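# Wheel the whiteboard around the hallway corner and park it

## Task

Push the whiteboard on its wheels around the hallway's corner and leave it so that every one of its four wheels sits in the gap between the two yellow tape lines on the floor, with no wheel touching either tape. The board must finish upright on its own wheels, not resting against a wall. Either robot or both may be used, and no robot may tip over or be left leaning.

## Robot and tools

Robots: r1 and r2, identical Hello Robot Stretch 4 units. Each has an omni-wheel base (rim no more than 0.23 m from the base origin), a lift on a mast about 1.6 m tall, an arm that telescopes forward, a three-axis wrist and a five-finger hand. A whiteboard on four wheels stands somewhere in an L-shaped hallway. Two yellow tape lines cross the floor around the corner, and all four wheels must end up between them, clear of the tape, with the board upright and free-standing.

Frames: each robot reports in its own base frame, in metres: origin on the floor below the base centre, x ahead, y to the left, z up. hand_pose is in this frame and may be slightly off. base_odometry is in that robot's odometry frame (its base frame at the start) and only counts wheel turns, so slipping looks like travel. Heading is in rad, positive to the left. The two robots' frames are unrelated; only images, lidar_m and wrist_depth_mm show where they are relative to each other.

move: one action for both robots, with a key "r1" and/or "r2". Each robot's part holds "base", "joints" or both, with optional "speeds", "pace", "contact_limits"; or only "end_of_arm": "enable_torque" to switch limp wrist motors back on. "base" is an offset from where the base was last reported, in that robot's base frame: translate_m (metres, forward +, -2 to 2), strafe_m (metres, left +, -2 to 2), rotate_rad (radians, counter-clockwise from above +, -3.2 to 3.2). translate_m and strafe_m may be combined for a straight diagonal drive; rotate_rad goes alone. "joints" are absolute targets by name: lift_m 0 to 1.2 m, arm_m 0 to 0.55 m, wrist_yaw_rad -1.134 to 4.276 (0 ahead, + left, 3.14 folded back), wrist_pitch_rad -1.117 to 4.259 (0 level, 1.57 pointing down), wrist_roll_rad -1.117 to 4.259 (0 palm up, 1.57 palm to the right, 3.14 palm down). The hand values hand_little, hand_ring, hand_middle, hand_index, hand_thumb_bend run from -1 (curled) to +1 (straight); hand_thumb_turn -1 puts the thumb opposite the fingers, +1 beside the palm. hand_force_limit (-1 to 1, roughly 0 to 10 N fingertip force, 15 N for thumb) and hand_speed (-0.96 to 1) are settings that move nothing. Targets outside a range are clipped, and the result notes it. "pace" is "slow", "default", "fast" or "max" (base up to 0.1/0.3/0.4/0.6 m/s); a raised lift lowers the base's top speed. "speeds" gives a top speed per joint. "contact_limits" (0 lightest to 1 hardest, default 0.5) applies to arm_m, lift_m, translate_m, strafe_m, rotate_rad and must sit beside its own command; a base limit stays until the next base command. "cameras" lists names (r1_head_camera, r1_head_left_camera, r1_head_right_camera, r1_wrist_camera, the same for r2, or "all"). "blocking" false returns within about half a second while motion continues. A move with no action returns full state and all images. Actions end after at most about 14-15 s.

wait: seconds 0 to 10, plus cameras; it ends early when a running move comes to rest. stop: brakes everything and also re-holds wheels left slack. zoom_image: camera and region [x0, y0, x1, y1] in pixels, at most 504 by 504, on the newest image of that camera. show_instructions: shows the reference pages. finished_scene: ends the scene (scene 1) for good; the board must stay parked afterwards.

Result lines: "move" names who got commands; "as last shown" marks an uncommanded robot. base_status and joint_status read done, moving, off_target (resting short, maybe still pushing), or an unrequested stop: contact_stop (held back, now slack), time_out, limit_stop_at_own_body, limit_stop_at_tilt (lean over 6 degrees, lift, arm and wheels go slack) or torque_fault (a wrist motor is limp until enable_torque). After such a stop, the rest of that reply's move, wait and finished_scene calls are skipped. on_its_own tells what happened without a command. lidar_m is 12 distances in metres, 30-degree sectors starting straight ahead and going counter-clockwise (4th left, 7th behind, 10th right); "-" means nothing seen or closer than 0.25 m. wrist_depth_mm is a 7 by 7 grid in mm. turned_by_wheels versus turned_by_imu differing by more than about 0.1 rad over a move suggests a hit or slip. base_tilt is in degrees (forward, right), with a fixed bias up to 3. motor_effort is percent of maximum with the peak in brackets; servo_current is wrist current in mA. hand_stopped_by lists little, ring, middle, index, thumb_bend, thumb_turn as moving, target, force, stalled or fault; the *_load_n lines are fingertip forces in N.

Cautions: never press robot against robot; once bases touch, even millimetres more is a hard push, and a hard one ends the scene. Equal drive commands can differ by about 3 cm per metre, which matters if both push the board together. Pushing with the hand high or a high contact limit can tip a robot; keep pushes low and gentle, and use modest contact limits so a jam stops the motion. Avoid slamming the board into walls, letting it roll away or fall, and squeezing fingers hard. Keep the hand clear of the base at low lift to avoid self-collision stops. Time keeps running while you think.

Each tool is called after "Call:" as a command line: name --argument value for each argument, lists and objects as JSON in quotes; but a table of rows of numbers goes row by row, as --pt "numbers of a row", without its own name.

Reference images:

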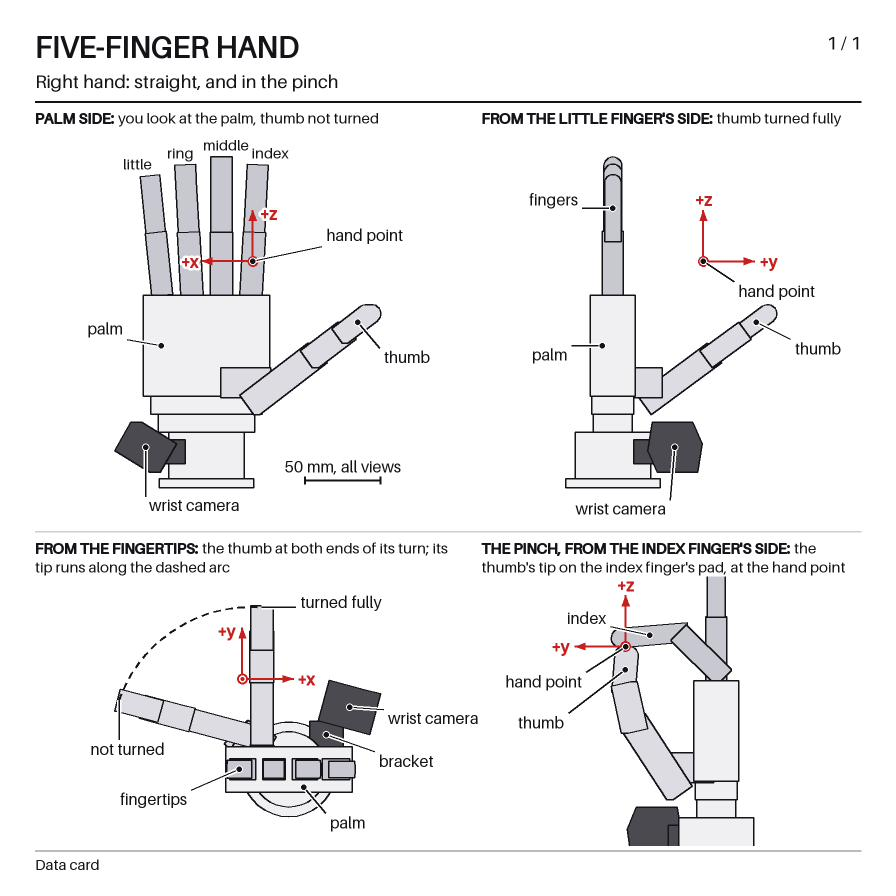

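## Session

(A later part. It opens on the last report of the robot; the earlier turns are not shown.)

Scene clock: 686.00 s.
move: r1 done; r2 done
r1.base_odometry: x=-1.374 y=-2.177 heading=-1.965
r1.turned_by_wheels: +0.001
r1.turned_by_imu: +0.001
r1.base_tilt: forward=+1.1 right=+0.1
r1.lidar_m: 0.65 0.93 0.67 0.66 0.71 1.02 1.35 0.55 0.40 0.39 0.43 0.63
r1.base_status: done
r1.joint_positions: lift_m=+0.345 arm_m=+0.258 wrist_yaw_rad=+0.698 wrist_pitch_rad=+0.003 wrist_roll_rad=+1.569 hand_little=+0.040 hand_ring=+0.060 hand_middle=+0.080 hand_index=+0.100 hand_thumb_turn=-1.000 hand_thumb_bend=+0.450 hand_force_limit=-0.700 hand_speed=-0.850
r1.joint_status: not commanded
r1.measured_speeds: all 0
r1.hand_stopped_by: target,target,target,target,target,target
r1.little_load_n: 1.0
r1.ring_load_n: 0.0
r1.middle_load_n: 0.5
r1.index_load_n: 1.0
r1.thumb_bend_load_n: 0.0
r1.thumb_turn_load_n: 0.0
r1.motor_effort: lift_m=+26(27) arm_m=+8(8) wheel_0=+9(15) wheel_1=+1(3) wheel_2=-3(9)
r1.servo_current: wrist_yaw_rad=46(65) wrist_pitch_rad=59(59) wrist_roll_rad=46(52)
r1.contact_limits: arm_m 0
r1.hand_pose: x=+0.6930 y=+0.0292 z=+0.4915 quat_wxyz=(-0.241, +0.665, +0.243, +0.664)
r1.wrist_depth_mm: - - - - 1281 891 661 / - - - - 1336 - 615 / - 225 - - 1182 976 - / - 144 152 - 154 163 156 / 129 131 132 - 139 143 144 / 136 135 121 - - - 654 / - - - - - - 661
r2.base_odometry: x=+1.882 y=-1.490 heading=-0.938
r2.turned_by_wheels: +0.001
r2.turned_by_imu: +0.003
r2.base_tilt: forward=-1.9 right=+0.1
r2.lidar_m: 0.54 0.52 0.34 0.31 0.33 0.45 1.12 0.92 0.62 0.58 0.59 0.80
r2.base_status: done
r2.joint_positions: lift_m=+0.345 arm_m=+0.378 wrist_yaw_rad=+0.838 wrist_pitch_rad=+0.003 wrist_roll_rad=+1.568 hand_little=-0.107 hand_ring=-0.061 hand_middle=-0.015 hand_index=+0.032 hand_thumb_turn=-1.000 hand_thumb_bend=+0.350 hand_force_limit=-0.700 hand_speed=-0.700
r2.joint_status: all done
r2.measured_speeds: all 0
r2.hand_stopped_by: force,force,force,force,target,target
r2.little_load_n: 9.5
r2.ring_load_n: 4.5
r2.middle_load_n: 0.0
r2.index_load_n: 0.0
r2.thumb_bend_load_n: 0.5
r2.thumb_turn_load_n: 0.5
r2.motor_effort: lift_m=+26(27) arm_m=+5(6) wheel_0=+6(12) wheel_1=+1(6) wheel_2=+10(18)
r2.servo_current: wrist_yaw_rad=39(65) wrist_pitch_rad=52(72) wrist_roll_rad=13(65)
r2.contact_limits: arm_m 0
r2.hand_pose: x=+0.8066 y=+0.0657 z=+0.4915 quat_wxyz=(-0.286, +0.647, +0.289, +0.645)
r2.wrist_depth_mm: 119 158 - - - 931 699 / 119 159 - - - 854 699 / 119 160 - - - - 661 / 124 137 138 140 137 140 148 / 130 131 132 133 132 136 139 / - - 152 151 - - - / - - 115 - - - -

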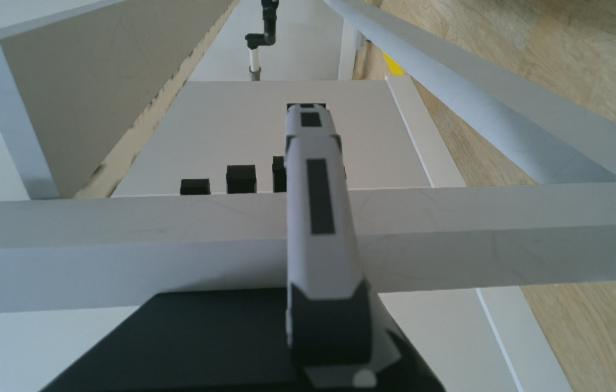

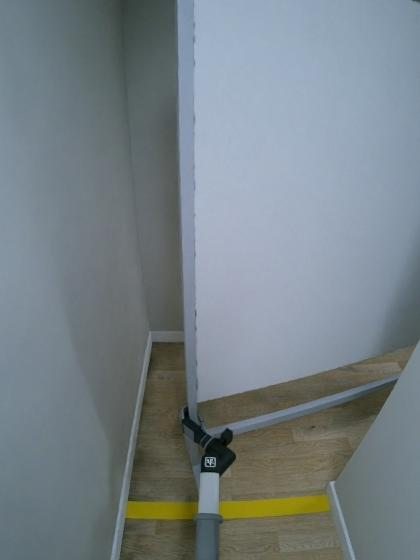

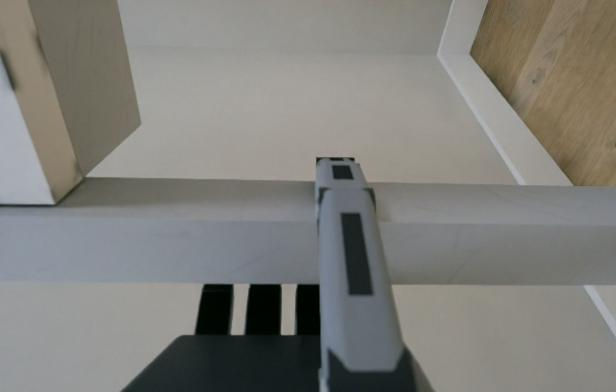

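Call:
move --r2 '{"joints": {"hand_force_limit": -0.2, "hand_speed": -0.9, "hand_index": -0.2, "hand_middle": -0.2, "hand_ring": -0.2}}' --cameras '[]'

Call:
move --r1 '{"base": {"translate_m": 0.028, "strafe_m": -0.022}, "pace": "slow"}' --r2 '{"base": {"translate_m": -0.088, "strafe_m": -0.02}, "joints": {"wrist_yaw_rad": 0.893}, "pace": "slow"}' --cameras '["r1_wrist_camera", "r1_head_camera", "r2_head_camera", "r2_wrist_camera"]'

Scene clock: 692.77 s.
move: r2 off_target
r1: as last shown
r1.turned_by_wheels: +0.000
r1.turned_by_imu: +0.000
r1.thumb_turn_load_n: 0.5
r1.motor_effort: lift_m=+26(27) arm_m=+8(8) wheel_0=+9(10) wheel_1=+1(1) wheel_2=-3(4)
r1.contact_limits: arm_m 0
r2.base_odometry: x=+1.882 y=-1.490 heading=-0.938
r2.turned_by_wheels: +0.000
r2.turned_by_imu: +0.000
r2.base_tilt: forward=-1.9 right=+0.1
r2.lidar_m: 0.48 0.53 0.35 0.32 0.34 0.45 1.11 0.90 0.64 0.58 0.59 0.81
r2.base_status: not commanded
r2.joint_positions: lift_m=+0.345 arm_m=+0.378 wrist_yaw_rad=+0.838 wrist_pitch_rad=+0.003 wrist_roll_rad=+1.568 hand_little=-0.107 hand_ring=-0.061 hand_middle=-0.041 hand_index=-0.032 hand_thumb_turn=-1.000 hand_thumb_bend=+0.350 hand_force_limit=-0.200 hand_speed=-0.900
r2.joint_status: hand_ring off_target (ended at -0.061, target -0.200); hand_middle off_target (ended at -0.041, target -0.200); hand_index off_target (ended at -0.032, target -0.200); the others done
r2.measured_speeds: all 0
r2.hand_stopped_by: force,force,force,force,target,target
r2.little_load_n: 8.0
r2.ring_load_n: 2.5
r2.middle_load_n: 2.5
r2.index_load_n: 5.0
r2.thumb_bend_load_n: 1.5
r2.thumb_turn_load_n: 0.0
r2.motor_effort: lift_m=+26(27) arm_m=+5(5) wheel_0=+6(6) wheel_1=+1(1) wheel_2=+10(10)
r2.servo_current: wrist_yaw_rad=46(46) wrist_pitch_rad=46(59) wrist_roll_rad=59(59)
r2.contact_limits: arm_m 0
r2.hand_pose: x=+0.8066 y=+0.0657 z=+0.4915 quat_wxyz=(-0.286, +0.647, +0.289, +0.645)
r2.wrist_depth_mm: 119 159 - - - 917 691 / 120 160 - - - 866 699 / 120 161 - - - - 668 / 124 135 138 139 143 138 146 / 129 130 132 132 132 136 138 / - - 152 153 - - - / - - 115 - - - -

Scene clock: 694.93 s.
move: r1 done; r2 done
r1.base_odometry: x=-1.405 y=-2.194 heading=-1.965
r1.turned_by_wheels: +0.001
r1.turned_by_imu: +0.002
r1.base_tilt: forward=+1.1 right=+0.1
r1.lidar_m: 0.65 0.93 0.70 0.68 0.71 1.06 1.23 0.54 0.40 0.37 0.41 0.60
r1.base_status: done
r1.joint_positions: lift_m=+0.345 arm_m=+0.258 wrist_yaw_rad=+0.698 wrist_pitch_rad=+0.003 wrist_roll_rad=+1.569 hand_little=+0.040 hand_ring=+0.060 hand_middle=+0.080 hand_index=+0.100 hand_thumb_turn=-1.000 hand_thumb_bend=+0.450 hand_force_limit=-0.700 hand_speed=-0.850
r1.joint_status: not commanded
r1.measured_speeds: all 0
r1.hand_stopped_by: target,target,target,target,target,target
r1.little_load_n: 1.0
r1.ring_load_n: 0.5
r1.middle_load_n: 0.5
r1.index_load_n: 0.5
r1.thumb_bend_load_n: 0.0
r1.thumb_turn_load_n: 0.0
r1.motor_effort: lift_m=+26(27) arm_m=+8(8) wheel_0=+8(15) wheel_1=+2(4) wheel_2=-3(10)
r1.servo_current: wrist_yaw_rad=59(65) wrist_pitch_rad=52(65) wrist_roll_rad=46(59)
r1.contact_limits: arm_m 0
r1.hand_pose: x=+0.6930 y=+0.0292 z=+0.4915 quat_wxyz=(-0.241, +0.665, +0.243, +0.664)
r1.wrist_depth_mm: - - - - 1366 891 668 / - - - - 1756 768 640 / - 226 - - 1182 960 - / 142 151 152 - 153 163 154 / 129 131 133 - 141 144 145 / 136 135 121 - - - 683 / - - - - - - 661
r2.base_odometry: x=+1.814 y=-1.432 heading=-0.937
r2.turned_by_wheels: +0.001
r2.turned_by_imu: +0.002
r2.base_tilt: forward=-1.9 right=+0.1
r2.lidar_m: 0.51 0.53 0.37 0.33 0.34 0.44 1.12 0.91 0.61 0.57 0.59 0.78
r2.base_status: done
r2.joint_positions: lift_m=+0.345 arm_m=+0.378 wrist_yaw_rad=+0.896 wrist_pitch_rad=+0.003 wrist_roll_rad=+1.568 hand_little=-0.107 hand_ring=-0.061 hand_middle=-0.041 hand_index=-0.032 hand_thumb_turn=-1.000 hand_thumb_bend=+0.351 hand_force_limit=-0.200 hand_speed=-0.900
r2.joint_status: all done
r2.measured_speeds: all 0
r2.hand_stopped_by: force,force,force,force,target,target
r2.little_load_n: 7.0
r2.ring_load_n: 1.5
r2.middle_load_n: 1.0
r2.index_load_n: 3.0
r2.thumb_bend_load_n: 3.0
r2.thumb_turn_load_n: 0.5
r2.motor_effort: lift_m=+26(26) arm_m=+5(6) wheel_0=+4(9) wheel_1=-1(5) wheel_2=+10(16)
r2.servo_current: wrist_yaw_rad=39(59) wrist_pitch_rad=59(59) wrist_roll_rad=65(65)
r2.contact_limits: arm_m 0
r2.hand_pose: x=+0.8024 y=+0.0807 z=+0.4915 quat_wxyz=(-0.305, +0.638, +0.308, +0.637)
r2.wrist_depth_mm: 126 160 - - - 904 699 / 126 160 - - - - 691 / 120 161 - - - - 654 / 124 135 137 138 133 135 143 / 129 131 132 132 132 136 137 / - - 152 153 - - - / - - 115 - - - -
pictures: r1_head_camera, r1_wrist_camera, r2_head_camera, r2_wrist_camera

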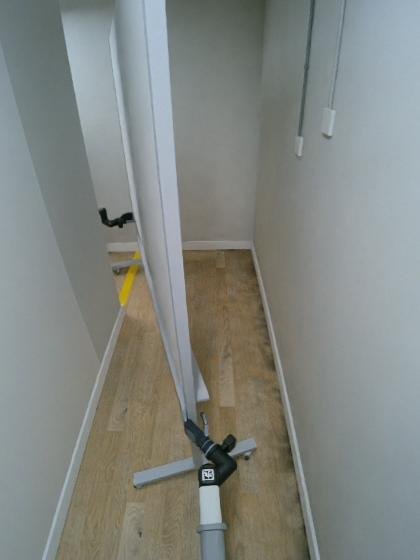

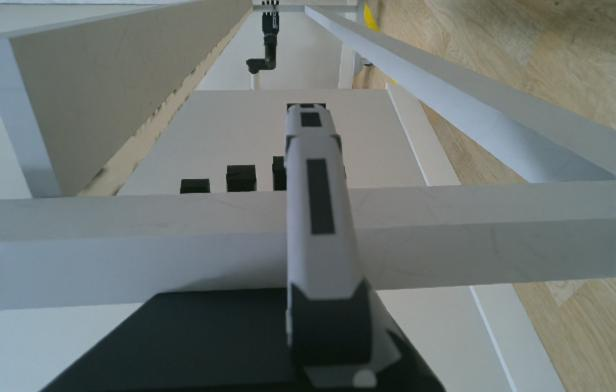

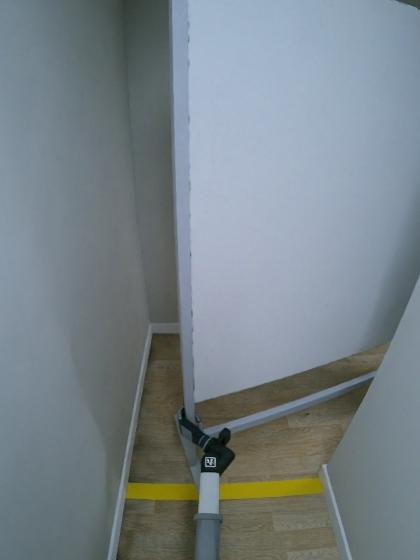

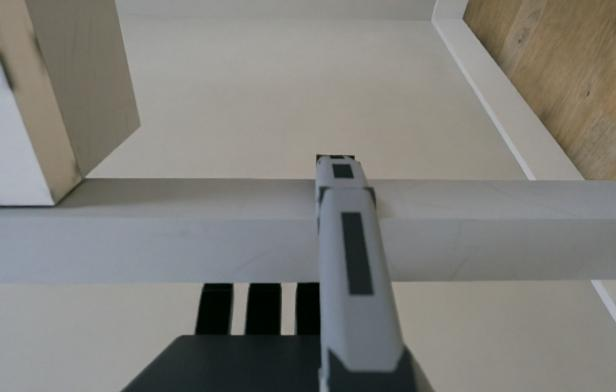

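Call:
move --r1 '{"base": {"translate_m": 0.066, "strafe_m": -0.036}, "pace": "slow"}' --r2 '{"base": {"translate_m": -0.11, "strafe_m": -0.022}, "joints": {"wrist_yaw_rad": 0.98}, "pace": "slow"}' --cameras '["r1_wrist_camera", "r1_head_camera", "r2_head_camera", "r2_wrist_camera"]'

Scene clock: 708.80 s.
move: r1 done; r2 done
r1.base_odometry: x=-1.464 y=-2.241 heading=-1.964
r1.turned_by_wheels: +0.001
r1.turned_by_imu: +0.000
r1.base_tilt: forward=+1.0 right=+0.1
r1.lidar_m: 0.65 0.96 0.74 0.71 0.77 1.13 1.15 0.48 0.37 0.34 0.37 0.56
r1.base_status: done
r1.joint_positions: lift_m=+0.345 arm_m=+0.258 wrist_yaw_rad=+0.698 wrist_pitch_rad=+0.003 wrist_roll_rad=+1.569 hand_little=+0.040 hand_ring=+0.060 hand_middle=+0.080 hand_index=+0.100 hand_thumb_turn=-1.000 hand_thumb_bend=+0.450 hand_force_limit=-0.700 hand_speed=-0.850
r1.joint_status: not commanded
r1.measured_speeds: all 0
r1.hand_stopped_by: target,target,target,target,target,target
r1.little_load_n: 1.0
r1.ring_load_n: 0.5
r1.middle_load_n: 0.5
r1.index_load_n: 1.0
r1.thumb_bend_load_n: 0.0
r1.thumb_turn_load_n: 0.5
r1.motor_effort: lift_m=+26(27) arm_m=+8(8) wheel_0=+7(14) wheel_1=+7(9) wheel_2=-4(11)
r1.servo_current: wrist_yaw_rad=52(65) wrist_pitch_rad=39(72) wrist_roll_rad=39(46)
r1.contact_limits: arm_m 0
r1.hand_pose: x=+0.6930 y=+0.0292 z=+0.4915 quat_wxyz=(-0.241, +0.665, +0.243, +0.664)
r1.wrist_depth_mm: - - - - 1537 904 661 / - - - - 1281 842 668 / - - - - - 1042 - / 141 151 151 - 151 163 152 / 129 132 135 - 142 145 146 / - 135 121 - - 798 683 / - - - - - - 661
r2.base_odometry: x=+1.731 y=-1.356 heading=-0.935
r2.turned_by_wheels: +0.002
r2.turned_by_imu: +0.004
r2.base_tilt: forward=-1.8 right=+0.1
r2.lidar_m: 0.49 0.55 0.36 0.33 0.35 0.48 1.22 0.85 0.60 0.54 0.59 0.76
r2.base_status: done
r2.joint_positions: lift_m=+0.345 arm_m=+0.378 wrist_yaw_rad=+0.986 wrist_pitch_rad=+0.003 wrist_roll_rad=+1.568 hand_little=-0.107 hand_ring=-0.061 hand_middle=-0.041 hand_index=-0.032 hand_thumb_turn=-1.000 hand_thumb_bend=+0.351 hand_force_limit=-0.200 hand_speed=-0.900
r2.joint_status: all done
r2.measured_speeds: all 0
r2.hand_stopped_by: force,force,force,force,target,target
r2.little_load_n: 8.5
r2.ring_load_n: 3.0
r2.middle_load_n: 2.0
r2.index_load_n: 4.0
r2.thumb_bend_load_n: 3.0
r2.thumb_turn_load_n: 1.0
r2.motor_effort: lift_m=+26(26) arm_m=+6(6) wheel_0=+8(16) wheel_1=+3(7) wheel_2=+9(15)
r2.servo_current: wrist_yaw_rad=46(78) wrist_pitch_rad=46(72) wrist_roll_rad=26(65)
r2.contact_limits: arm_m 0
r2.hand_pose: x=+0.7942 y=+0.1030 z=+0.4915 quat_wxyz=(-0.333, +0.623, +0.336, +0.622)
r2.wrist_depth_mm: 126 160 - - - - 691 / 120 160 - - - - 661 / 120 161 - - - - - / 123 136 137 139 135 136 143 / 129 130 132 132 132 136 137 / - - 152 153 - - - / - - 115 - - - -
pictures: r1_head_camera, r1_wrist_camera, r2_head_camera, r2_wrist_camera

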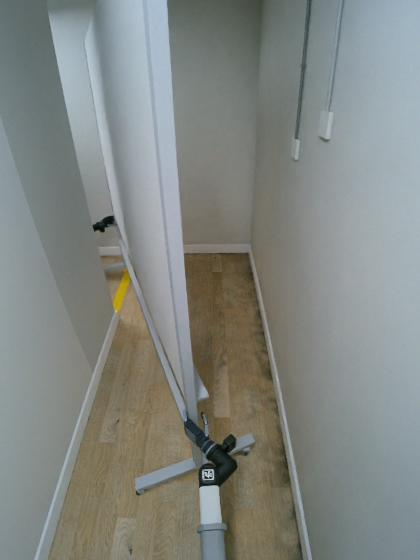

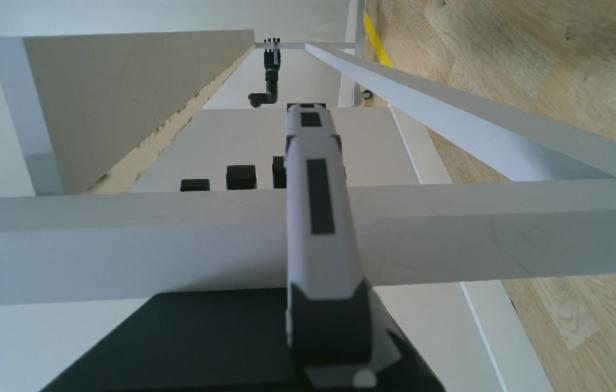

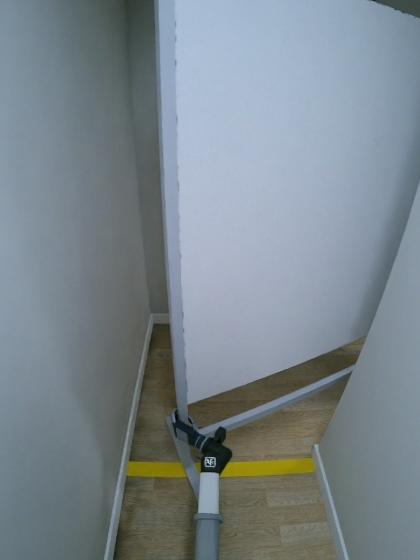

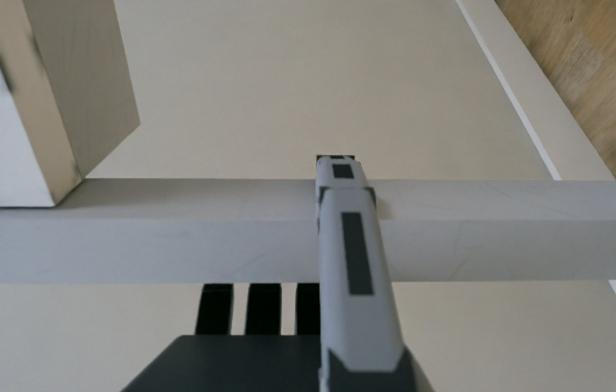

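Call:
move --r1 '{"base": {"translate_m": 0.072, "strafe_m": -0.04}, "pace": "slow"}' --r2 '{"base": {"translate_m": -0.091, "strafe_m": -0.026}, "joints": {"wrist_yaw_rad": 1.067}, "pace": "slow"}' --cameras '["r1_wrist_camera", "r1_head_camera", "r2_head_camera", "r2_wrist_camera"]'

Scene clock: 716.73 s.
move: r1 done; r2 done
r1.base_odometry: x=-1.528 y=-2.292 heading=-1.963
r1.turned_by_wheels: +0.000
r1.turned_by_imu: +0.000
r1.base_tilt: forward=+1.1 right=+0.1
r1.lidar_m: 0.62 1.02 0.77 0.75 0.81 1.19 1.01 0.44 0.33 0.32 0.35 0.50
r1.base_status: done
r1.joint_positions: lift_m=+0.345 arm_m=+0.258 wrist_yaw_rad=+0.697 wrist_pitch_rad=+0.003 wrist_roll_rad=+1.569 hand_little=+0.040 hand_ring=+0.060 hand_middle=+0.080 hand_index=+0.100 hand_thumb_turn=-1.000 hand_thumb_bend=+0.450 hand_force_limit=-0.700 hand_speed=-0.850
r1.joint_status: not commanded
r1.measured_speeds: all 0
r1.hand_stopped_by: target,target,target,target,target,target
r1.little_load_n: 0.0
r1.ring_load_n: 0.0
r1.middle_load_n: 0.0
r1.index_load_n: 0.0
r1.thumb_bend_load_n: 0.0
r1.thumb_turn_load_n: 0.5
r1.motor_effort: lift_m=+26(27) arm_m=+8(8) wheel_0=+5(15) wheel_1=+3(9) wheel_2=-3(12)
r1.servo_current: wrist_yaw_rad=46(65) wrist_pitch_rad=33(72) wrist_roll_rad=33(46)
r1.contact_limits: arm_m 0
r1.hand_pose: x=+0.6930 y=+0.0289 z=+0.4915 quat_wxyz=(-0.241, +0.665, +0.242, +0.664)
r1.wrist_depth_mm: - - - - 1537 904 661 / - - - - 1576 904 640 / - - - 1863 - - 634 / 124 124 134 - 134 133 - / 112 114 117 - 122 125 - / 116 118 120 - - 798 654 / - - - - - - 683
r2.base_odometry: x=+1.656 y=-1.298 heading=-0.935
r2.turned_by_wheels: +0.001
r2.turned_by_imu: +0.002
r2.base_tilt: forward=-1.9 right=+0.1
r2.lidar_m: 0.54 0.59 0.39 0.35 0.39 0.53 1.29 0.82 0.57 0.54 0.55 0.76
r2.base_status: done
r2.joint_positions: lift_m=+0.345 arm_m=+0.378 wrist_yaw_rad=+1.073 wrist_pitch_rad=+0.003 wrist_roll_rad=+1.568 hand_little=-0.107 hand_ring=-0.061 hand_middle=-0.041 hand_index=-0.032 hand_thumb_turn=-1.000 hand_thumb_bend=+0.351 hand_force_limit=-0.200 hand_speed=-0.900
r2.joint_status: all done
r2.measured_speeds: all 0
r2.hand_stopped_by: force,force,force,force,target,target
r2.little_load_n: 6.0
r2.ring_load_n: 0.5
r2.middle_load_n: 0.0
r2.index_load_n: 2.0
r2.thumb_bend_load_n: 3.0
r2.thumb_turn_load_n: 0.5
r2.motor_effort: lift_m=+26(26) arm_m=+5(6) wheel_0=+2(14) wheel_1=-1(7) wheel_2=+6(15)
r2.servo_current: wrist_yaw_rad=52(59) wrist_pitch_rad=59(65) wrist_roll_rad=39(65)
r2.contact_limits: arm_m 0
r2.hand_pose: x=+0.7842 y=+0.1240 z=+0.4915 quat_wxyz=(-0.360, +0.608, +0.363, +0.607)
r2.wrist_depth_mm: 126 160 - - - - 661 / 126 160 - - - - 634 / 120 161 - - - - - / 123 137 137 139 134 135 143 / 128 129 132 130 132 135 139 / - - 151 153 - - - / - - 115 - - - -
pictures: r1_head_camera, r1_wrist_camera, r2_head_camera, r2_wrist_camera

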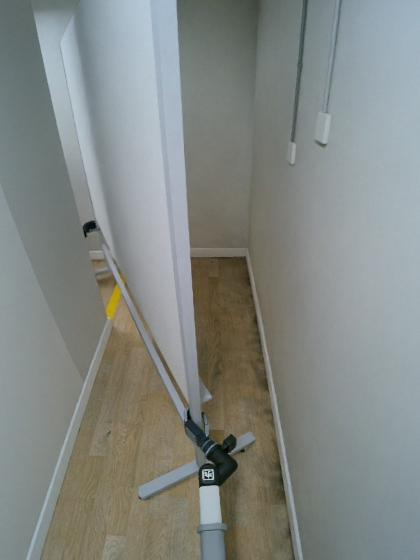

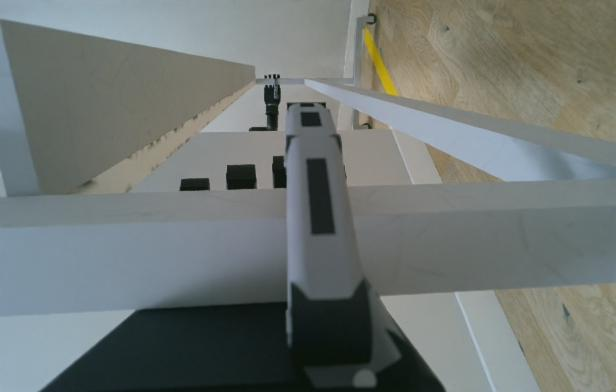

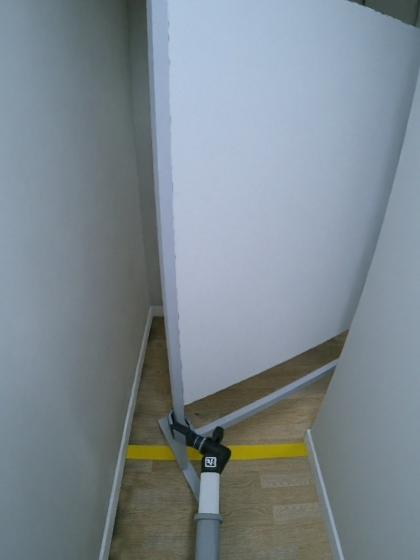

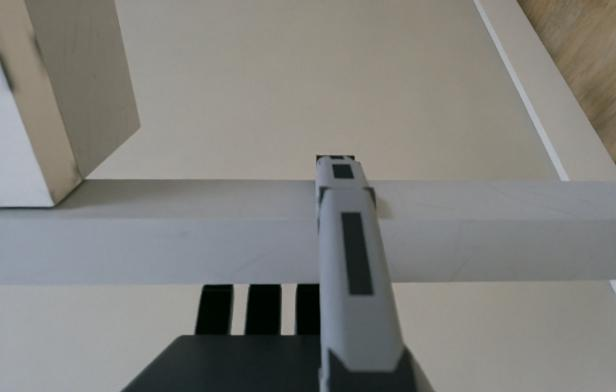

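Call:
move --r1 '{"base": {"translate_m": 0.085, "strafe_m": -0.018}, "pace": "slow"}' --r2 '{"base": {"translate_m": -0.087, "strafe_m": -0.012}, "joints": {"wrist_yaw_rad": 1.15}, "pace": "slow"}' --cameras '["r1_wrist_camera", "r1_head_camera", "r2_head_camera", "r2_wrist_camera"]'

Scene clock: 732.23 s.
move: r1 done; r2 done
r1.base_odometry: x=-1.577 y=-2.364 heading=-1.963
r1.turned_by_wheels: +0.000
r1.turned_by_imu: +0.000
r1.base_tilt: forward=+1.1 right=+0.1
r1.lidar_m: 0.62 1.05 0.78 0.76 0.82 1.17 1.01 0.41 0.30 0.29 0.33 0.47
r1.base_status: done
r1.joint_positions: lift_m=+0.345 arm_m=+0.258 wrist_yaw_rad=+0.692 wrist_pitch_rad=+0.003 wrist_roll_rad=+1.569 hand_little=+0.040 hand_ring=+0.060 hand_middle=+0.080 hand_index=+0.100 hand_thumb_turn=-1.000 hand_thumb_bend=+0.450 hand_force_limit=-0.700 hand_speed=-0.850
r1.joint_status: not commanded
r1.measured_speeds: all 0
r1.hand_stopped_by: target,target,target,target,target,target
r1.little_load_n: 0.0
r1.ring_load_n: 0.0
r1.middle_load_n: 0.0
r1.index_load_n: 0.0
r1.thumb_bend_load_n: 2.5
r1.thumb_turn_load_n: 1.5
r1.motor_effort: lift_m=+26(27) arm_m=+8(8) wheel_0=+5(14) wheel_1=+5(8) wheel_2=-6(10)
r1.servo_current: wrist_yaw_rad=46(59) wrist_pitch_rad=52(72) wrist_roll_rad=26(65)
r1.contact_limits: arm_m 0
r1.hand_pose: x=+0.6931 y=+0.0276 z=+0.4915 quat_wxyz=(-0.239, +0.666, +0.241, +0.664)
r1.wrist_depth_mm: - - - - 1499 904 668 / - - - - 1537 904 647 / - - - 1863 - 854 640 / 116 116 128 - 126 124 - / - 101 102 - 107 109 111 / 102 103 105 107 - 788 654 / - - - - - - 683
r2.base_odometry: x=+1.595 y=-1.236 heading=-0.935
r2.turned_by_wheels: +0.000
r2.turned_by_imu: +0.000
r2.base_tilt: forward=-1.9 right=+0.1
r2.lidar_m: 0.53 0.61 0.41 0.37 0.41 0.53 1.32 0.82 0.55 0.53 0.53 0.70
r2.base_status: done
r2.joint_positions: lift_m=+0.345 arm_m=+0.378 wrist_yaw_rad=+1.147 wrist_pitch_rad=+0.003 wrist_roll_rad=+1.568 hand_little=-0.107 hand_ring=-0.061 hand_middle=-0.041 hand_index=-0.032 hand_thumb_turn=-1.000 hand_thumb_bend=+0.353 hand_force_limit=-0.200 hand_speed=-0.900
r2.joint_status: all done
r2.measured_speeds: all 0
r2.hand_stopped_by: force,force,force,force,target,target
r2.little_load_n: 7.0
r2.ring_load_n: 1.5
r2.middle_load_n: 1.0
r2.index_load_n: 3.0
r2.thumb_bend_load_n: 7.5
r2.thumb_turn_load_n: 2.5
r2.motor_effort: lift_m=+26(27) arm_m=+6(6) wheel_0=-1(8) wheel_1=-2(8) wheel_2=+6(10)
r2.servo_current: wrist_yaw_rad=39(85) wrist_pitch_rad=65(78) wrist_roll_rad=46(65)
r2.contact_limits: arm_m 0
r2.hand_pose: x=+0.7744 y=+0.1411 z=+0.4915 quat_wxyz=(-0.382, +0.594, +0.385, +0.594)
r2.wrist_depth_mm: 118 158 - - - - 647 / 119 170 - - - - - / 120 159 - - - - - / 124 137 134 135 131 132 142 / 132 132 134 135 134 137 138 / - - 152 153 - - - / - - 115 - - - -
pictures: r1_head_camera, r1_wrist_camera, r2_head_camera, r2_wrist_camera

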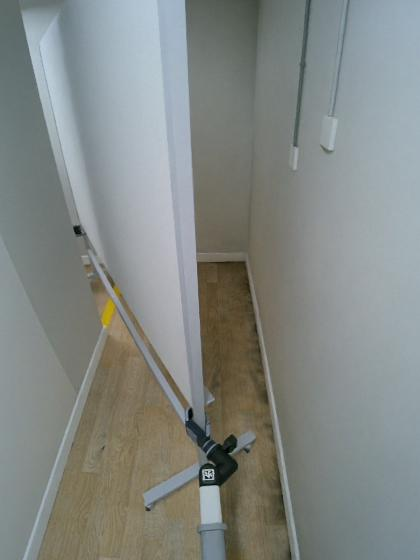

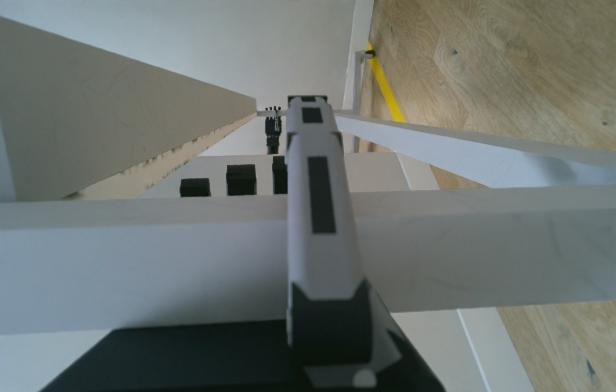

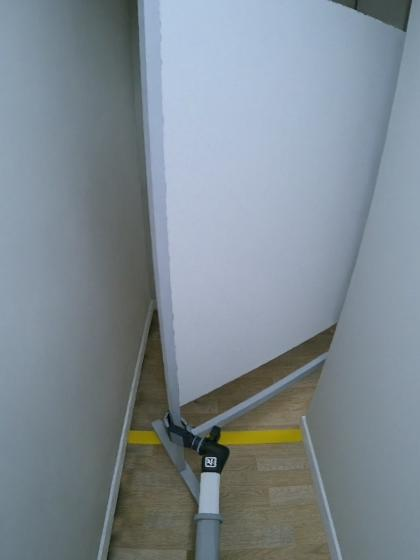

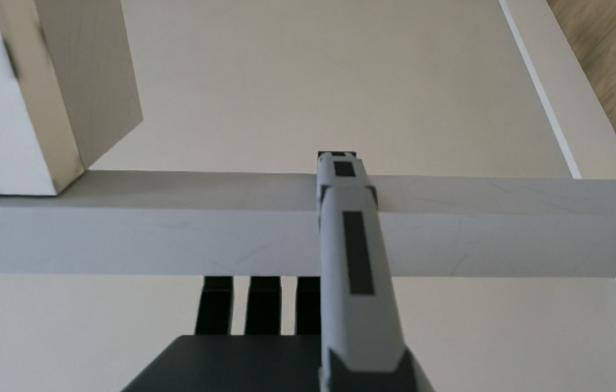

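Call:
move --r1 '{"base": {"translate_m": 0.086, "strafe_m": -0.018}, "pace": "slow"}' --r2 '{"base": {"translate_m": -0.103, "strafe_m": -0.016}, "joints": {"wrist_yaw_rad": 1.234}, "pace": "slow"}' --cameras '["r1_wrist_camera", "r1_head_camera", "r2_head_camera", "r2_wrist_camera"]'

Scene clock: 744.30 s.
move: r1 done; r2 done
r1.base_odometry: x=-1.627 y=-2.436 heading=-1.963
r1.turned_by_wheels: +0.000
r1.turned_by_imu: +0.000
r1.base_tilt: forward=+1.1 right=+0.1
r1.lidar_m: 0.63 1.06 0.79 0.78 0.83 1.21 0.95 0.41 0.31 0.28 0.33 0.46
r1.base_status: done
r1.joint_positions: lift_m=+0.345 arm_m=+0.258 wrist_yaw_rad=+0.692 wrist_pitch_rad=+0.003 wrist_roll_rad=+1.569 hand_little=+0.040 hand_ring=+0.060 hand_middle=+0.080 hand_index=+0.100 hand_thumb_turn=-1.000 hand_thumb_bend=+0.450 hand_force_limit=-0.700 hand_speed=-0.850
r1.joint_status: not commanded
r1.measured_speeds: all 0
r1.hand_stopped_by: target,target,target,target,target,target
r1.little_load_n: -0.5
r1.ring_load_n: 0.0
r1.middle_load_n: 0.0
r1.index_load_n: 0.0
r1.thumb_bend_load_n: 1.0
r1.thumb_turn_load_n: 1.0
r1.motor_effort: lift_m=+26(27) arm_m=+8(8) wheel_0=+4(10) wheel_1=+3(7) wheel_2=-5(15)
r1.servo_current: wrist_yaw_rad=46(52) wrist_pitch_rad=59(65) wrist_roll_rad=26(65)
r1.contact_limits: arm_m 0
r1.hand_pose: x=+0.6931 y=+0.0276 z=+0.4915 quat_wxyz=(-0.239, +0.666, +0.241, +0.664)
r1.wrist_depth_mm: - - - - 1537 891 661 / - - - - 1397 904 634 / - - - 1863 1308 904 640 / - 121 176 - 114 111 - / - 101 102 - 107 109 111 / 101 103 105 106 - 113 627 / - - - - - - 691
r2.base_odometry: x=+1.521 y=-1.163 heading=-0.935
r2.turned_by_wheels: +0.000
r2.turned_by_imu: +0.000
r2.base_tilt: forward=-1.9 right=+0.1
r2.lidar_m: 0.58 0.61 0.42 0.38 0.39 0.54 1.39 0.83 0.58 0.48 0.53 0.72
r2.base_status: done
r2.joint_positions: lift_m=+0.345 arm_m=+0.378 wrist_yaw_rad=+1.231 wrist_pitch_rad=+0.003 wrist_roll_rad=+1.568 hand_little=-0.107 hand_ring=-0.061 hand_middle=-0.041 hand_index=-0.032 hand_thumb_turn=-1.000 hand_thumb_bend=+0.353 hand_force_limit=-0.200 hand_speed=-0.900
r2.joint_status: all done
r2.measured_speeds: all 0
r2.hand_stopped_by: force,force,force,force,target,target
r2.little_load_n: 6.0
r2.ring_load_n: 0.5
r2.middle_load_n: 0.0
r2.index_load_n: 2.0
r2.thumb_bend_load_n: 8.5
r2.thumb_turn_load_n: 2.5
r2.motor_effort: lift_m=+26(26) arm_m=+5(6) wheel_0=-2(10) wheel_1=-3(9) wheel_2=+6(10)
r2.servo_current: wrist_yaw_rad=39(124) wrist_pitch_rad=46(72) wrist_roll_rad=33(72)
r2.contact_limits: arm_m 0
r2.hand_pose: x=+0.7619 y=+0.1594 z=+0.4915 quat_wxyz=(-0.407, +0.578, +0.410, +0.577)
r2.wrist_depth_mm: 118 158 - - - - - / 119 169 - - - - - / 120 159 - - - - 544 / 125 129 132 134 137 132 141 / 131 131 134 135 134 137 138 / - - 152 153 - - - / - - 115 - - - -
pictures: r1_head_camera, r1_wrist_camera, r2_head_camera, r2_wrist_camera

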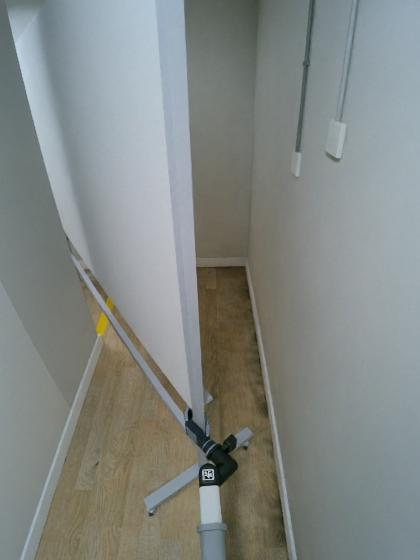

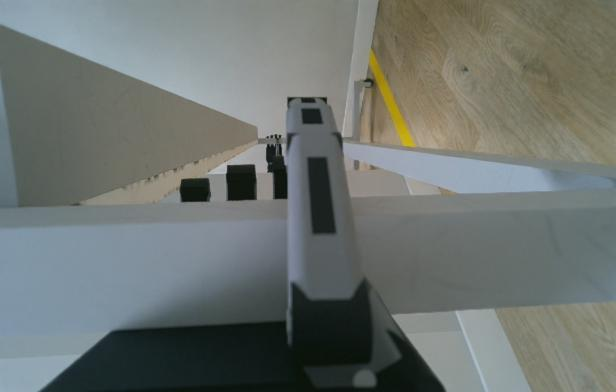

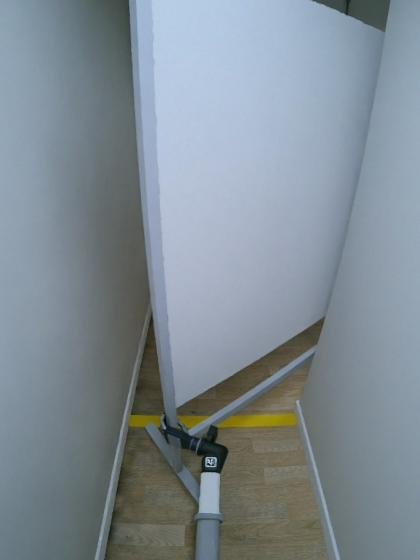

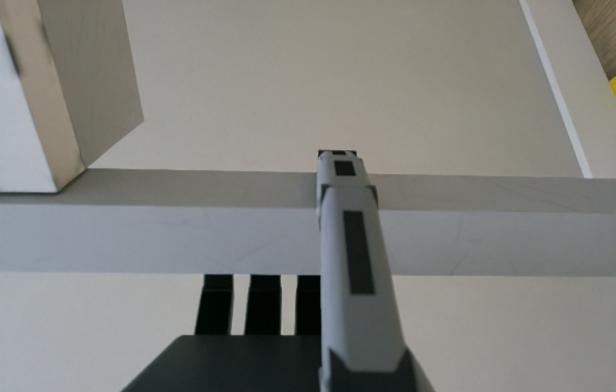

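Call:
move --r2 '{"joints": {"hand_thumb_bend": 0.5}}' --cameras '[]'

Call:
move --r1 '{"base": {"translate_m": 0.11}, "joints": {"wrist_yaw_rad": 0.65}, "pace": "slow"}' --r2 '{"base": {"translate_m": -0.094, "strafe_m": -0.025}, "joints": {"wrist_yaw_rad": 1.32}, "pace": "slow"}' --cameras '["r1_wrist_camera", "r1_head_camera", "r2_head_camera", "r2_wrist_camera"]'

Scene clock: 756.93 s.
move: r2 done
r1: as last shown
r1.little_load_n: 0.0
r1.motor_effort: lift_m=+26(26) arm_m=+8(8) wheel_0=+4(5) wheel_1=+3(4) wheel_2=-5(5)
r1.contact_limits: arm_m 0
r2.base_odometry: x=+1.521 y=-1.163 heading=-0.935
r2.turned_by_wheels: +0.000
r2.turned_by_imu: +0.000
r2.base_tilt: forward=-1.9 right=+0.1
r2.lidar_m: 0.60 0.63 0.42 0.36 0.40 0.55 1.36 0.81 0.56 0.51 0.54 0.72
r2.base_status: not commanded
r2.joint_positions: lift_m=+0.345 arm_m=+0.378 wrist_yaw_rad=+1.231 wrist_pitch_rad=+0.003 wrist_roll_rad=+1.568 hand_little=-0.108 hand_ring=-0.061 hand_middle=-0.041 hand_index=-0.032 hand_thumb_turn=-1.000 hand_thumb_bend=+0.500 hand_force_limit=-0.200 hand_speed=-0.900
r2.joint_status: all done
r2.measured_speeds: all 0
r2.hand_stopped_by: force,force,force,force,target,target
r2.little_load_n: 0.5
r2.ring_load_n: 0.0
r2.middle_load_n: 0.0
r2.index_load_n: 0.0
r2.thumb_bend_load_n: 0.0
r2.thumb_turn_load_n: 0.5
r2.motor_effort: lift_m=+26(26) arm_m=+5(6) wheel_0=-2(2) wheel_1=-4(4) wheel_2=+4(6)
r2.servo_current: wrist_yaw_rad=39(46) wrist_pitch_rad=72(78) wrist_roll_rad=33(65)
r2.contact_limits: arm_m 0
r2.hand_pose: x=+0.7619 y=+0.1594 z=+0.4915 quat_wxyz=(-0.407, +0.578, +0.410, +0.577)
r2.wrist_depth_mm: 126 161 - - - - - / 120 160 - - - - - / 120 161 - - - - 525 / 123 125 127 133 136 131 138 / 129 131 134 133 - 138 139 / - - 151 153 - - - / - - 115 - - - -

Scene clock: 759.30 s.
move: r1 done; r2 done
r1.base_odometry: x=-1.669 y=-2.537 heading=-1.964
r1.turned_by_wheels: -0.001
r1.turned_by_imu: -0.002
r1.base_tilt: forward=+1.1 right=+0.1
r1.lidar_m: 0.61 0.98 0.78 0.77 0.83 1.20 0.97 0.41 0.31 0.29 0.32 0.47
r1.base_status: done
r1.joint_positions: lift_m=+0.345 arm_m=+0.258 wrist_yaw_rad=+0.647 wrist_pitch_rad=+0.003 wrist_roll_rad=+1.569 hand_little=+0.040 hand_ring=+0.060 hand_middle=+0.080 hand_index=+0.100 hand_thumb_turn=-1.000 hand_thumb_bend=+0.451 hand_force_limit=-0.700 hand_speed=-0.850
r1.joint_status: all done
r1.measured_speeds: all 0
r1.hand_stopped_by: target,target,target,target,target,target
r1.little_load_n: 0.0
r1.ring_load_n: 0.0
r1.middle_load_n: 0.0
r1.index_load_n: 0.0
r1.thumb_bend_load_n: 7.0
r1.thumb_turn_load_n: 2.0
r1.motor_effort: lift_m=+26(27) arm_m=+8(8) wheel_0=-1(11) wheel_1=+3(8) wheel_2=-12(14)
r1.servo_current: wrist_yaw_rad=52(111) wrist_pitch_rad=52(72) wrist_roll_rad=26(59)
r1.contact_limits: arm_m 0
r1.hand_pose: x=+0.6941 y=+0.0157 z=+0.4916 quat_wxyz=(-0.224, +0.671, +0.226, +0.670)
r1.wrist_depth_mm: - - - - 1537 891 661 / - - - - 1397 904 640 / - - - - 1281 917 668 / - - 177 - - 778 640 / - - 101 - - 107 108 / - - 101 - - 788 654 / - - - - - - 691
r2.base_odometry: x=+1.445 y=-1.102 heading=-0.933
r2.turned_by_wheels: +0.001
r2.turned_by_imu: +0.003
r2.base_tilt: forward=-1.9 right=+0.1
r2.lidar_m: 0.58 0.62 0.44 0.39 0.43 0.57 1.38 0.77 0.53 0.47 0.48 0.70
r2.base_status: done
r2.joint_positions: lift_m=+0.345 arm_m=+0.378 wrist_yaw_rad=+1.325 wrist_pitch_rad=+0.003 wrist_roll_rad=+1.568 hand_little=-0.108 hand_ring=-0.061 hand_middle=-0.040 hand_index=-0.032 hand_thumb_turn=-1.000 hand_thumb_bend=+0.503 hand_force_limit=-0.200 hand_speed=-0.900
r2.joint_status: all done
r2.measured_speeds: all 0
r2.hand_stopped_by: force,force,force,force,target,target
r2.little_load_n: 0.0
r2.ring_load_n: 6.0
r2.middle_load_n: 11.0
r2.index_load_n: 5.0
r2.thumb_bend_load_n: 7.5
r2.thumb_turn_load_n: 2.5
r2.motor_effort: lift_m=+26(26) arm_m=+5(6) wheel_0=+6(10) wheel_1=+2(9) wheel_2=+8(9)
r2.servo_current: wrist_yaw_rad=39(124) wrist_pitch_rad=52(78) wrist_roll_rad=59(65)
r2.contact_limits: arm_m 0
r2.hand_pose: x=+0.7460 y=+0.1787 z=+0.4915 quat_wxyz=(-0.433, +0.558, +0.436, +0.557)
r2.wrist_depth_mm: 117 156 - - - - 539 / 120 169 - - - - - / 129 146 140 133 145 155 - / 131 133 135 134 136 140 140 / - - 146 147 - 146 - / - - 151 153 - - - / - - 115 - - - -
pictures: r1_head_camera, r1_wrist_camera, r2_head_camera, r2_wrist_camera

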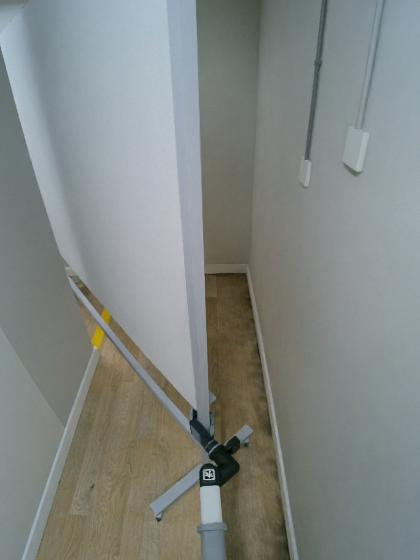

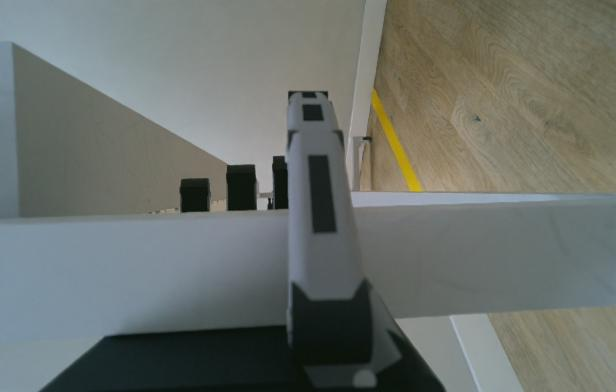

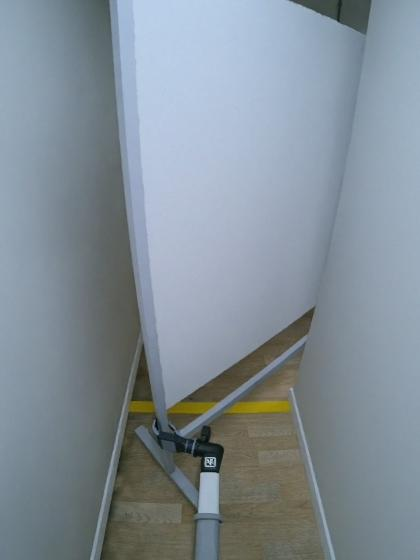

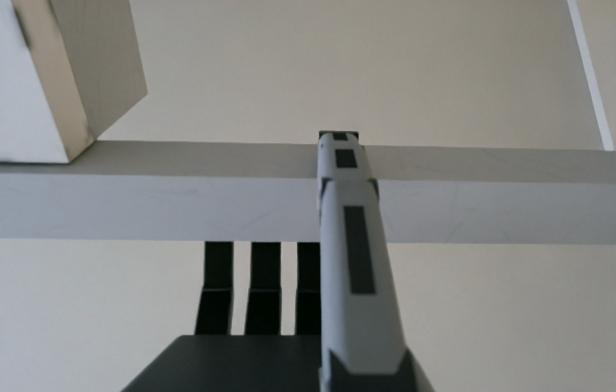

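Call:
wait --seconds 0.1 --cameras '["r2_head_right_camera", "r2_head_left_camera", "r1_head_left_camera", "r1_head_camera", "r2_head_camera"]'

Call:
zoom_image --camera "r2_head_right_camera" --region '[120, 300, 320, 560]'

Call:
zoom_image --camera "r1_head_camera" --region '[20, 220, 270, 540]'

Scene clock: 779.10 s.
r1.base_odometry: x=-1.669 y=-2.537 heading=-1.964
r1.turned_by_wheels: +0.000
r1.turned_by_imu: +0.000
r1.base_tilt: forward=+1.1 right=+0.1
r1.lidar_m: 0.61 0.98 0.79 0.76 0.80 1.18 0.98 0.42 0.31 0.29 0.32 0.46
r1.base_status: done
r1.joint_positions: lift_m=+0.345 arm_m=+0.258 wrist_yaw_rad=+0.647 wrist_pitch_rad=+0.003 wrist_roll_rad=+1.569 hand_little=+0.040 hand_ring=+0.060 hand_middle=+0.080 hand_index=+0.100 hand_thumb_turn=-1.000 hand_thumb_bend=+0.451 hand_force_limit=-0.700 hand_speed=-0.850
r1.joint_status: all done
r1.measured_speeds: all 0
r1.hand_stopped_by: target,target,target,target,target,target
r1.little_load_n: 0.0
r1.ring_load_n: 0.0
r1.middle_load_n: 0.0
r1.index_load_n: 0.0
r1.thumb_bend_load_n: 7.0
r1.thumb_turn_load_n: 2.0
r1.motor_effort: lift_m=+26(27) arm_m=+8(8) wheel_0=+0(11) wheel_1=+3(8) wheel_2=-12(14)
r1.servo_current: wrist_yaw_rad=52(111) wrist_pitch_rad=39(72) wrist_roll_rad=39(59)
r1.contact_limits: arm_m 0
r1.hand_pose: x=+0.6941 y=+0.0157 z=+0.4916 quat_wxyz=(-0.224, +0.671, +0.226, +0.670)
r1.wrist_depth_mm: - - - - 1537 891 661 / - - - - 1430 904 634 / - - - - 1308 917 668 / - - 176 - - 768 647 / - - 101 - - 107 108 / - - 101 - - 788 654 / - - - - - - 683
r2.base_odometry: x=+1.445 y=-1.102 heading=-0.933
r2.turned_by_wheels: +0.000
r2.turned_by_imu: +0.000
r2.base_tilt: forward=-1.9 right=+0.1
r2.lidar_m: 0.56 0.63 0.43 0.39 0.42 0.56 1.39 0.77 0.53 0.49 0.51 0.70
r2.base_status: done
r2.joint_positions: lift_m=+0.345 arm_m=+0.378 wrist_yaw_rad=+1.325 wrist_pitch_rad=+0.003 wrist_roll_rad=+1.568 hand_little=-0.108 hand_ring=-0.061 hand_middle=-0.040 hand_index=-0.032 hand_thumb_turn=-1.000 hand_thumb_bend=+0.503 hand_force_limit=-0.200 hand_speed=-0.900
r2.joint_status: all done
r2.measured_speeds: all 0
r2.hand_stopped_by: force,force,force,force,target,target
r2.little_load_n: 0.0
r2.ring_load_n: 5.5
r2.middle_load_n: 11.0
r2.index_load_n: 5.0
r2.thumb_bend_load_n: 8.0
r2.thumb_turn_load_n: 2.5
r2.motor_effort: lift_m=+26(26) arm_m=+5(6) wheel_0=+7(10) wheel_1=+2(9) wheel_2=+8(9)
r2.servo_current: wrist_yaw_rad=39(124) wrist_pitch_rad=52(78) wrist_roll_rad=33(65)
r2.contact_limits: arm_m 0
r2.hand_pose: x=+0.7460 y=+0.1787 z=+0.4915 quat_wxyz=(-0.433, +0.558, +0.436, +0.557)
r2.wrist_depth_mm: 117 156 - - - - 539 / 120 168 - - - - - / 128 146 140 133 145 155 - / 130 133 135 134 136 139 140 / - - 146 147 - 146 - / - - 151 153 - - - / - - 115 - - - -
wait: 0.10 s; at rest from the start
pictures: r1_head_camera, r1_head_left_camera, r2_head_camera, r2_head_left_camera, r2_head_right_camera

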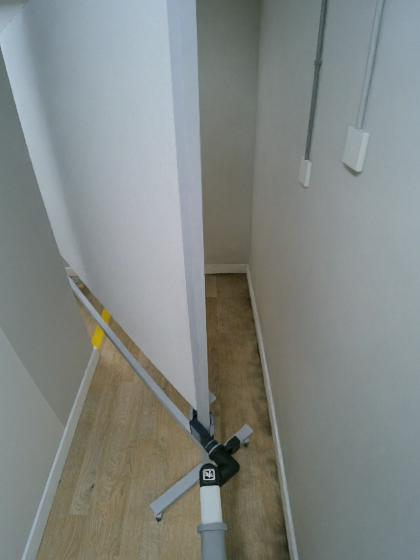

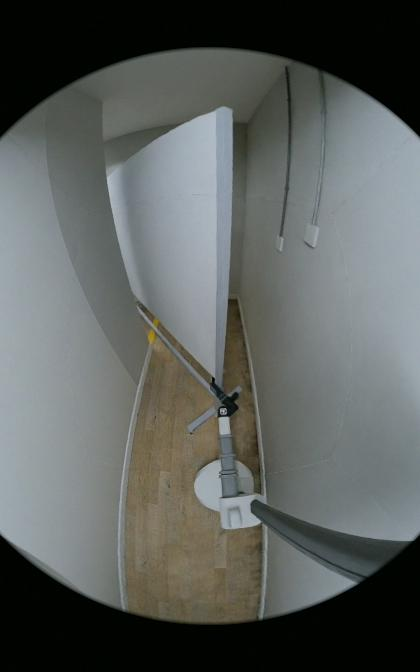

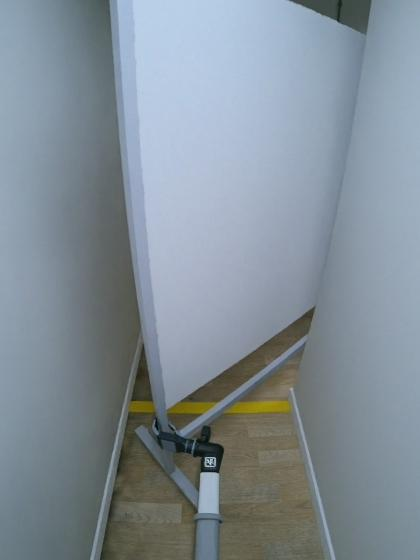

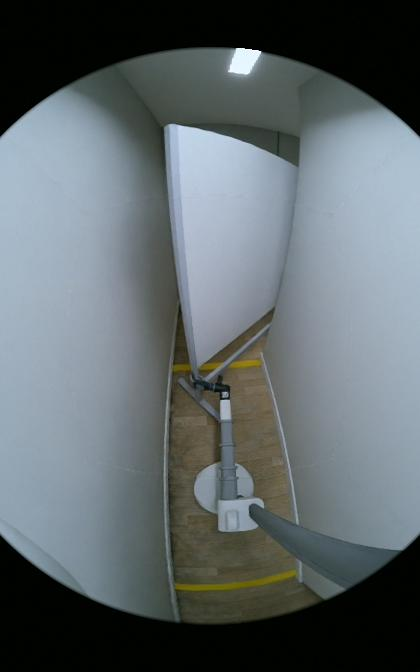

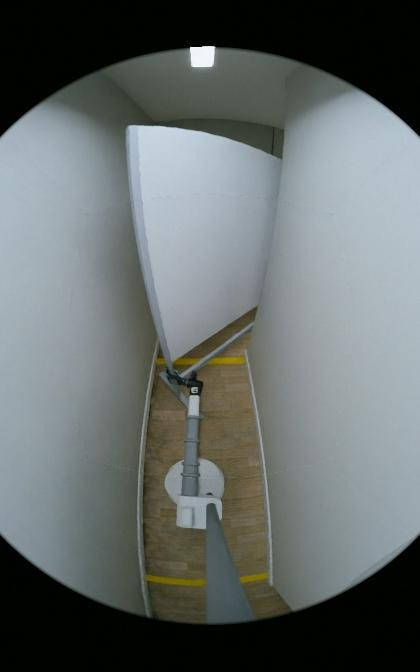

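Scaled by 1.938 from the camera's image (finer frame: 600x960).

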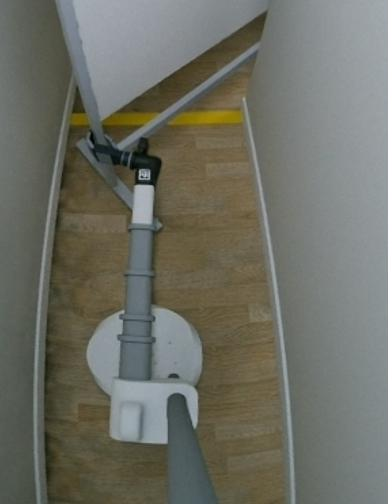

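Scaled by 1.575 from the camera's image (finer frame: 1200x1600).

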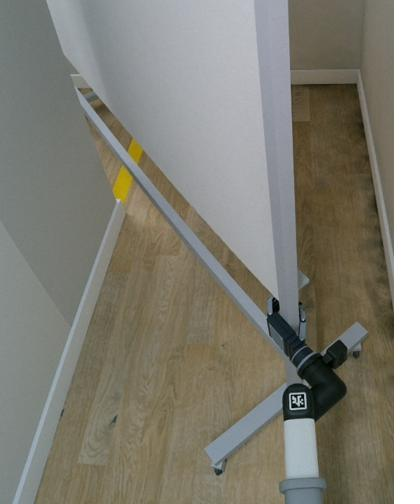

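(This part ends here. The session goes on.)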